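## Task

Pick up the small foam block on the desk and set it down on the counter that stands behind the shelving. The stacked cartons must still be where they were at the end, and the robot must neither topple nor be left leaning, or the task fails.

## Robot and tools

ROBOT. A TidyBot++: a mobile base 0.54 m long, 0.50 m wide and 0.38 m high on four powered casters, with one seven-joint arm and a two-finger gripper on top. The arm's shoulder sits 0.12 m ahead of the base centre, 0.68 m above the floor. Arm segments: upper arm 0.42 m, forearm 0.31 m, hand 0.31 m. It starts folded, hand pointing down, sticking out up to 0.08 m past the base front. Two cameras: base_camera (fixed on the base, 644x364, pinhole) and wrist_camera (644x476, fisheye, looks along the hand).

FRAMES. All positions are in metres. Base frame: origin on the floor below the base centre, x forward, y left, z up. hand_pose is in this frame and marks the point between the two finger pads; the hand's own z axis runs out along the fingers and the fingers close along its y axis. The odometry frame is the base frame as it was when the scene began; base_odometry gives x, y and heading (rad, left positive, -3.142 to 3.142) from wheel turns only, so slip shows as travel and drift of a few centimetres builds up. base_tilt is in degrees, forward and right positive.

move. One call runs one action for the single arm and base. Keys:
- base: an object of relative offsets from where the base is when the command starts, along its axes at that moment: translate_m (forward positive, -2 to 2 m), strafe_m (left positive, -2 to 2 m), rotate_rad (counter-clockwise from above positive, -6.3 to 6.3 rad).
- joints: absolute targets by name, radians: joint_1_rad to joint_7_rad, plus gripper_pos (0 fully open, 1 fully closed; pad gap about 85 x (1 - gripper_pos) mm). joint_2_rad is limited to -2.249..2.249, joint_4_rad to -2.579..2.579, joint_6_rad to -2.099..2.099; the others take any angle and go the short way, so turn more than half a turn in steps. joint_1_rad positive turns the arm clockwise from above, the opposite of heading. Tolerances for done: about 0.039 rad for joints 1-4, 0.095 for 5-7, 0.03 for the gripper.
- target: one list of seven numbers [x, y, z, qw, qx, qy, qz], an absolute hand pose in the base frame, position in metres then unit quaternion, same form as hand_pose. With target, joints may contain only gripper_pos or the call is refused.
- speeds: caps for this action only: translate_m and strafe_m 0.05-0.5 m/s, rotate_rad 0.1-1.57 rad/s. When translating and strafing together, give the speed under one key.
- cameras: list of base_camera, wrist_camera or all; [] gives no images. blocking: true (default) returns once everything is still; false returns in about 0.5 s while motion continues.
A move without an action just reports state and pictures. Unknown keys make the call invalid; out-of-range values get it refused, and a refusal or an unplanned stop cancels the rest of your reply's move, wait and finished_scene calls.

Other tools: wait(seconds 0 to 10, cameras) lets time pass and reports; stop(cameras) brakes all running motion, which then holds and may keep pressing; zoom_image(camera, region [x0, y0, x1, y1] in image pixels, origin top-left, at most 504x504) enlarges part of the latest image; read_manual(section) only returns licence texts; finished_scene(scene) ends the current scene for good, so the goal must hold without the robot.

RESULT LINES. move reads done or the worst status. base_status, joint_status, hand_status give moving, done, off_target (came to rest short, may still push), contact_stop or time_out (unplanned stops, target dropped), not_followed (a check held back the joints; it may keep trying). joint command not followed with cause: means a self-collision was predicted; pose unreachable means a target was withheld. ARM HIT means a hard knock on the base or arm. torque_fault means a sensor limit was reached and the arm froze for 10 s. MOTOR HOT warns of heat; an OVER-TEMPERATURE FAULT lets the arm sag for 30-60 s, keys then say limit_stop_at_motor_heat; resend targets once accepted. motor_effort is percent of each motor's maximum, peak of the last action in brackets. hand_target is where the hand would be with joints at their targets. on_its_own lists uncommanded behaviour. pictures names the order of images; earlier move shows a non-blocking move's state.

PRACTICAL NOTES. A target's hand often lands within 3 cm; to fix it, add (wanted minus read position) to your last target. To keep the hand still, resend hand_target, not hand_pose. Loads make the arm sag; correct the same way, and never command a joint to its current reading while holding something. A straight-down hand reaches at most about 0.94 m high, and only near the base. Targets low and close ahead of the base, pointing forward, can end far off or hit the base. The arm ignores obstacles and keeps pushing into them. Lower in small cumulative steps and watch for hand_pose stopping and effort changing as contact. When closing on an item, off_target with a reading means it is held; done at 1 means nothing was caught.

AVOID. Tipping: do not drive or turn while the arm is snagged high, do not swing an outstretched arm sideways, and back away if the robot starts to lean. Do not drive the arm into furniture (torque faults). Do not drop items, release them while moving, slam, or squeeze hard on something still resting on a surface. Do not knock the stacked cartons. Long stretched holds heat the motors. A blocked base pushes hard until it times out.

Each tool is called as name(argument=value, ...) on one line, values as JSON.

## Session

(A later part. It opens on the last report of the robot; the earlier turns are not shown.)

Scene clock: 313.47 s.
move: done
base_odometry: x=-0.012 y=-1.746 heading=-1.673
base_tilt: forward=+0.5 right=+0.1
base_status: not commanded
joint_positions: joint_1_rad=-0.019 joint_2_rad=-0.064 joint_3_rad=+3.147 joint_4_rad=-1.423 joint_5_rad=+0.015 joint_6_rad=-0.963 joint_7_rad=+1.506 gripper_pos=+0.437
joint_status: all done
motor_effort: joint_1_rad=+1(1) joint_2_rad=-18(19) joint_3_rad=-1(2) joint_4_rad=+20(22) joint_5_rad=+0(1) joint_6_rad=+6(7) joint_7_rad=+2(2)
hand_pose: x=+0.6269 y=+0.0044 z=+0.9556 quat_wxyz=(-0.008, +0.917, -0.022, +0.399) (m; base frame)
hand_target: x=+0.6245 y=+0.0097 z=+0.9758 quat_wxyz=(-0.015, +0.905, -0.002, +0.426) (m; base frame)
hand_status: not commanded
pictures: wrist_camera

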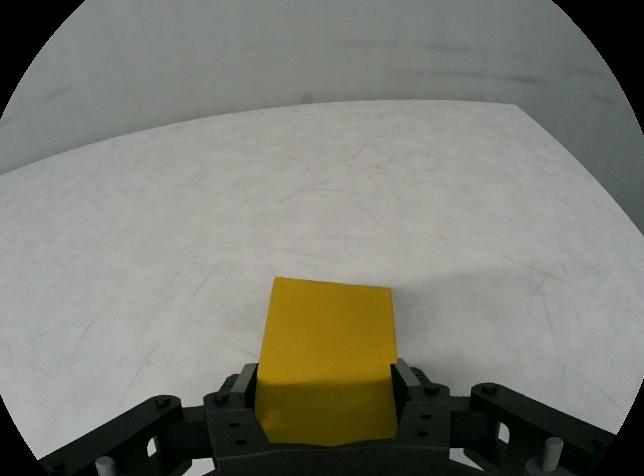

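move(joints={"joint_2_rad":-0.10,"joint_4_rad":-1.46,"joint_6_rad":-0.885}, cameras=["wrist_camera"])

move(joints={"joint_2_rad":-0.102,"joint_4_rad":-1.483,"joint_6_rad":-0.862}, cameras=["wrist_camera"])

Scene clock: 320.97 s.
move: done
base_odometry: x=-0.012 y=-1.746 heading=-1.673
base_tilt: forward=+0.5 right=+0.1
base_status: not commanded
joint_positions: joint_1_rad=-0.019 joint_2_rad=-0.067 joint_3_rad=+3.147 joint_4_rad=-1.453 joint_5_rad=+0.015 joint_6_rad=-0.915 joint_7_rad=+1.506 gripper_pos=+0.437
joint_status: all done
motor_effort: joint_1_rad=+1(1) joint_2_rad=-17(19) joint_3_rad=+0(1) joint_4_rad=+21(22) joint_5_rad=+0(2) joint_6_rad=+6(7) joint_7_rad=+1(2)
hand_pose: x=+0.6318 y=+0.0046 z=+0.9517 quat_wxyz=(-0.009, +0.913, -0.022, +0.408) (m; base frame)
hand_target: x=+0.6275 y=+0.0094 z=+0.9720 quat_wxyz=(-0.015, +0.901, -0.003, +0.433) (m; base frame)
hand_status: not commanded
pictures: wrist_camera

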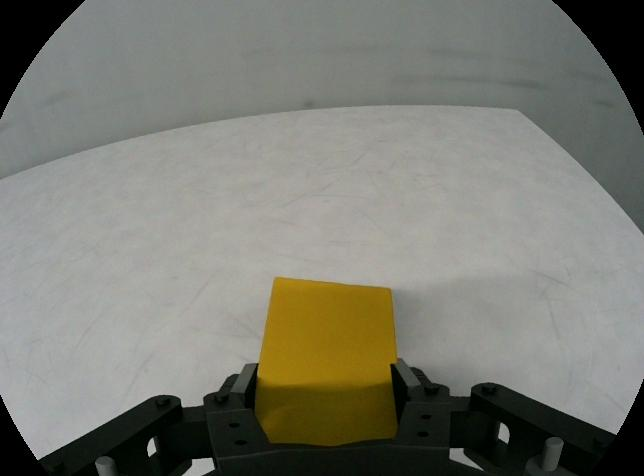

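Scene clock: 321.60 s.
move: done
base_odometry: x=-0.012 y=-1.746 heading=-1.673
base_tilt: forward=+0.5 right=+0.1
base_status: not commanded
joint_positions: joint_1_rad=-0.019 joint_2_rad=-0.069 joint_3_rad=+3.147 joint_4_rad=-1.476 joint_5_rad=+0.015 joint_6_rad=-0.892 joint_7_rad=+1.506 gripper_pos=+0.437
joint_status: all done
motor_effort: joint_1_rad=+1(1) joint_2_rad=-17(19) joint_3_rad=-1(2) joint_4_rad=+20(22) joint_5_rad=+0(1) joint_6_rad=+6(7) joint_7_rad=+0(2)
hand_pose: x=+0.6327 y=+0.0047 z=+0.9454 quat_wxyz=(-0.009, +0.912, -0.021, +0.409) (m; base frame)
hand_target: x=+0.6284 y=+0.0093 z=+0.9660 quat_wxyz=(-0.015, +0.901, -0.003, +0.434) (m; base frame)
hand_status: not commanded
pictures: wrist_camera

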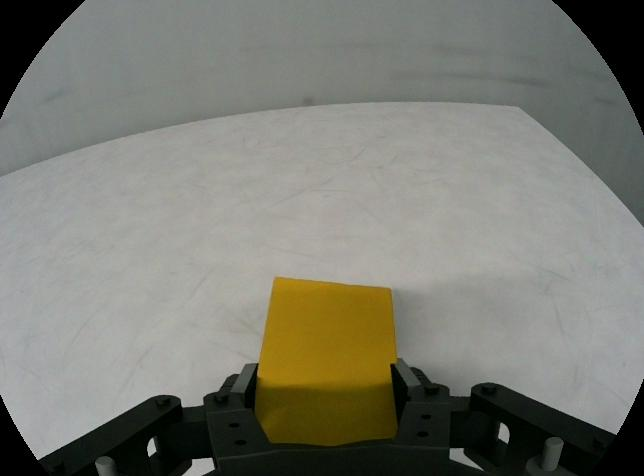

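move(joints={"joint_2_rad":-0.104,"joint_4_rad":-1.503,"joint_6_rad":-0.844}, cameras=[])

move(joints={"joint_2_rad":-0.106,"joint_4_rad":-1.523,"joint_6_rad":-0.826}, cameras=["wrist_camera"])

Scene clock: 328.33 s.
move: done
base_odometry: x=-0.012 y=-1.746 heading=-1.673
base_tilt: forward=+0.5 right=+0.1
base_status: not commanded
joint_positions: joint_1_rad=-0.019 joint_2_rad=-0.073 joint_3_rad=+3.147 joint_4_rad=-1.493 joint_5_rad=+0.015 joint_6_rad=-0.872 joint_7_rad=+1.506 gripper_pos=+0.437
joint_status: all done
motor_effort: joint_1_rad=+1(1) joint_2_rad=-17(18) joint_3_rad=-1(1) joint_4_rad=+20(21) joint_5_rad=+0(2) joint_6_rad=+5(7) joint_7_rad=+1(2)
hand_pose: x=+0.6331 y=+0.0048 z=+0.9430 quat_wxyz=(-0.009, +0.911, -0.021, +0.412) (m; base frame)
hand_target: x=+0.6286 y=+0.0092 z=+0.9603 quat_wxyz=(-0.015, +0.901, -0.003, +0.434) (m; base frame)
hand_status: not commanded
pictures: none
No camera images: "cameras" was empty.

Scene clock: 328.93 s.
move: done
base_odometry: x=-0.012 y=-1.746 heading=-1.673
base_tilt: forward=+0.5 right=+0.1
base_status: not commanded
joint_positions: joint_1_rad=-0.019 joint_2_rad=-0.080 joint_3_rad=+3.147 joint_4_rad=-1.508 joint_5_rad=+0.015 joint_6_rad=-0.852 joint_7_rad=+1.506 gripper_pos=+0.437
joint_status: all done
motor_effort: joint_1_rad=+1(1) joint_2_rad=-17(18) joint_3_rad=-2(2) joint_4_rad=+19(20) joint_5_rad=-1(2) joint_6_rad=+5(7) joint_7_rad=+2(2)
hand_pose: x=+0.6329 y=+0.0048 z=+0.9431 quat_wxyz=(-0.009, +0.908, -0.021, +0.417) (m; base frame)
hand_target: x=+0.6286 y=+0.0091 z=+0.9546 quat_wxyz=(-0.015, +0.901, -0.004, +0.434) (m; base frame)
hand_status: not commanded
pictures: wrist_camera

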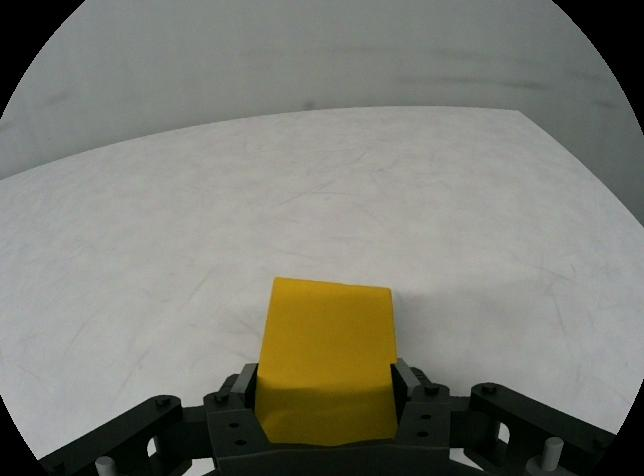

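move(joints={"gripper_pos":0.3}, cameras=[])

move(joints={"gripper_pos":0.0}, cameras=["wrist_camera"])

move(joints={"joint_2_rad":-0.06,"joint_4_rad":-1.0,"joint_6_rad":-1.5}, cameras=[])

move(base={"translate_m":-0.25}, cameras=["wrist_camera"])

Scene clock: 337.53 s.
move: done
base_odometry: x=-0.012 y=-1.746 heading=-1.673
base_tilt: forward=+0.5 right=+0.1
base_status: not commanded
joint_positions: joint_1_rad=-0.019 joint_2_rad=-0.080 joint_3_rad=+3.147 joint_4_rad=-1.512 joint_5_rad=+0.014 joint_6_rad=-0.852 joint_7_rad=+1.506 gripper_pos=+0.300
joint_status: all done
motor_effort: joint_1_rad=+1(1) joint_2_rad=-17(18) joint_3_rad=+0(1) joint_4_rad=+20(21) joint_5_rad=-1(1) joint_6_rad=+6(7) joint_7_rad=+1(2)
hand_pose: x=+0.6322 y=+0.0049 z=+0.9408 quat_wxyz=(-0.010, +0.909, -0.021, +0.415) (m; base frame)
hand_target: x=+0.6286 y=+0.0091 z=+0.9546 quat_wxyz=(-0.015, +0.901, -0.004, +0.434) (m; base frame)
hand_status: not commanded
pictures: none
No camera images: "cameras" was empty.

Scene clock: 338.23 s.
move: done
base_odometry: x=-0.012 y=-1.746 heading=-1.673
base_tilt: forward=+0.5 right=+0.1
base_status: not commanded
joint_positions: joint_1_rad=-0.019 joint_2_rad=-0.080 joint_3_rad=+3.147 joint_4_rad=-1.512 joint_5_rad=+0.014 joint_6_rad=-0.852 joint_7_rad=+1.506 gripper_pos=+0.000
joint_status: all done
motor_effort: joint_1_rad=+1(1) joint_2_rad=-17(18) joint_3_rad=+0(1) joint_4_rad=+20(21) joint_5_rad=+0(1) joint_6_rad=+6(7) joint_7_rad=+1(2)
hand_pose: x=+0.6322 y=+0.0049 z=+0.9408 quat_wxyz=(-0.010, +0.909, -0.021, +0.415) (m; base frame)
hand_target: x=+0.6286 y=+0.0091 z=+0.9546 quat_wxyz=(-0.015, +0.901, -0.004, +0.434) (m; base frame)
hand_status: not commanded
pictures: wrist_camera

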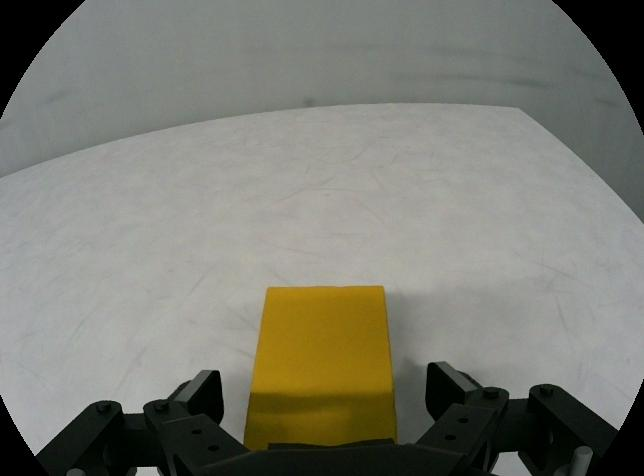

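Scene clock: 340.33 s.
move: done
base_odometry: x=-0.012 y=-1.746 heading=-1.673
base_tilt: forward=+0.5 right=+0.1
base_status: not commanded
joint_positions: joint_1_rad=-0.019 joint_2_rad=-0.079 joint_3_rad=+3.147 joint_4_rad=-1.024 joint_5_rad=+0.014 joint_6_rad=-1.458 joint_7_rad=+1.506 gripper_pos=+0.000
joint_status: all done
motor_effort: joint_1_rad=+1(1) joint_2_rad=-14(19) joint_3_rad=+0(1) joint_4_rad=+17(22) joint_5_rad=-1(2) joint_6_rad=+6(8) joint_7_rad=+0(3)
hand_pose: x=+0.5502 y=+0.0027 z=+1.0554 quat_wxyz=(-0.007, +0.932, -0.026, +0.361) (m; base frame)
hand_target: x=+0.5484 y=+0.0114 z=+1.0496 quat_wxyz=(-0.015, +0.939, +0.005, +0.344) (m; base frame)
hand_status: not commanded
pictures: none
No camera images: "cameras" was empty.

Scene clock: 342.17 s.
move: done
base_odometry: x=+0.013 y=-1.497 heading=-1.673
base_tilt: forward=+0.4 right=+0.1
base_status: done
joint_positions: joint_1_rad=-0.018 joint_2_rad=-0.066 joint_3_rad=+3.146 joint_4_rad=-1.022 joint_5_rad=+0.007 joint_6_rad=-1.463 joint_7_rad=+1.506 gripper_pos=+0.000
joint_status: not commanded
motor_effort: joint_1_rad=+1(3) joint_2_rad=-15(18) joint_3_rad=+0(2) joint_4_rad=+17(18) joint_5_rad=+0(2) joint_6_rad=+5(6) joint_7_rad=+1(2)
hand_pose: x=+0.5539 y=+0.0047 z=+1.0495 quat_wxyz=(-0.011, +0.935, -0.025, +0.353) (m; base frame)
hand_target: x=+0.5484 y=+0.0114 z=+1.0496 quat_wxyz=(-0.015, +0.939, +0.005, +0.344) (m; base frame)
hand_status: not commanded
pictures: wrist_camera

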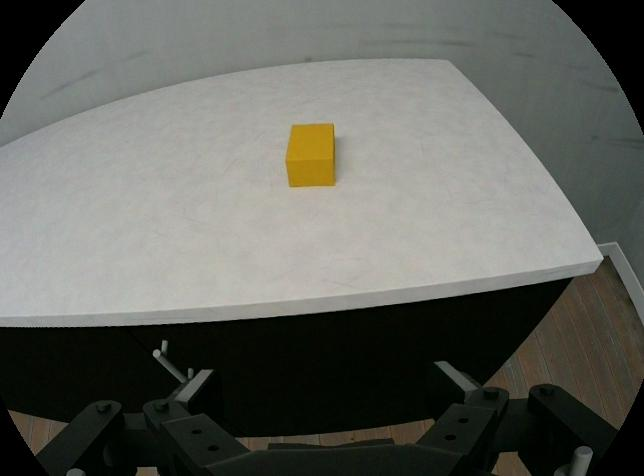

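finished_scene(scene=3)

The scene is finished: the task was done.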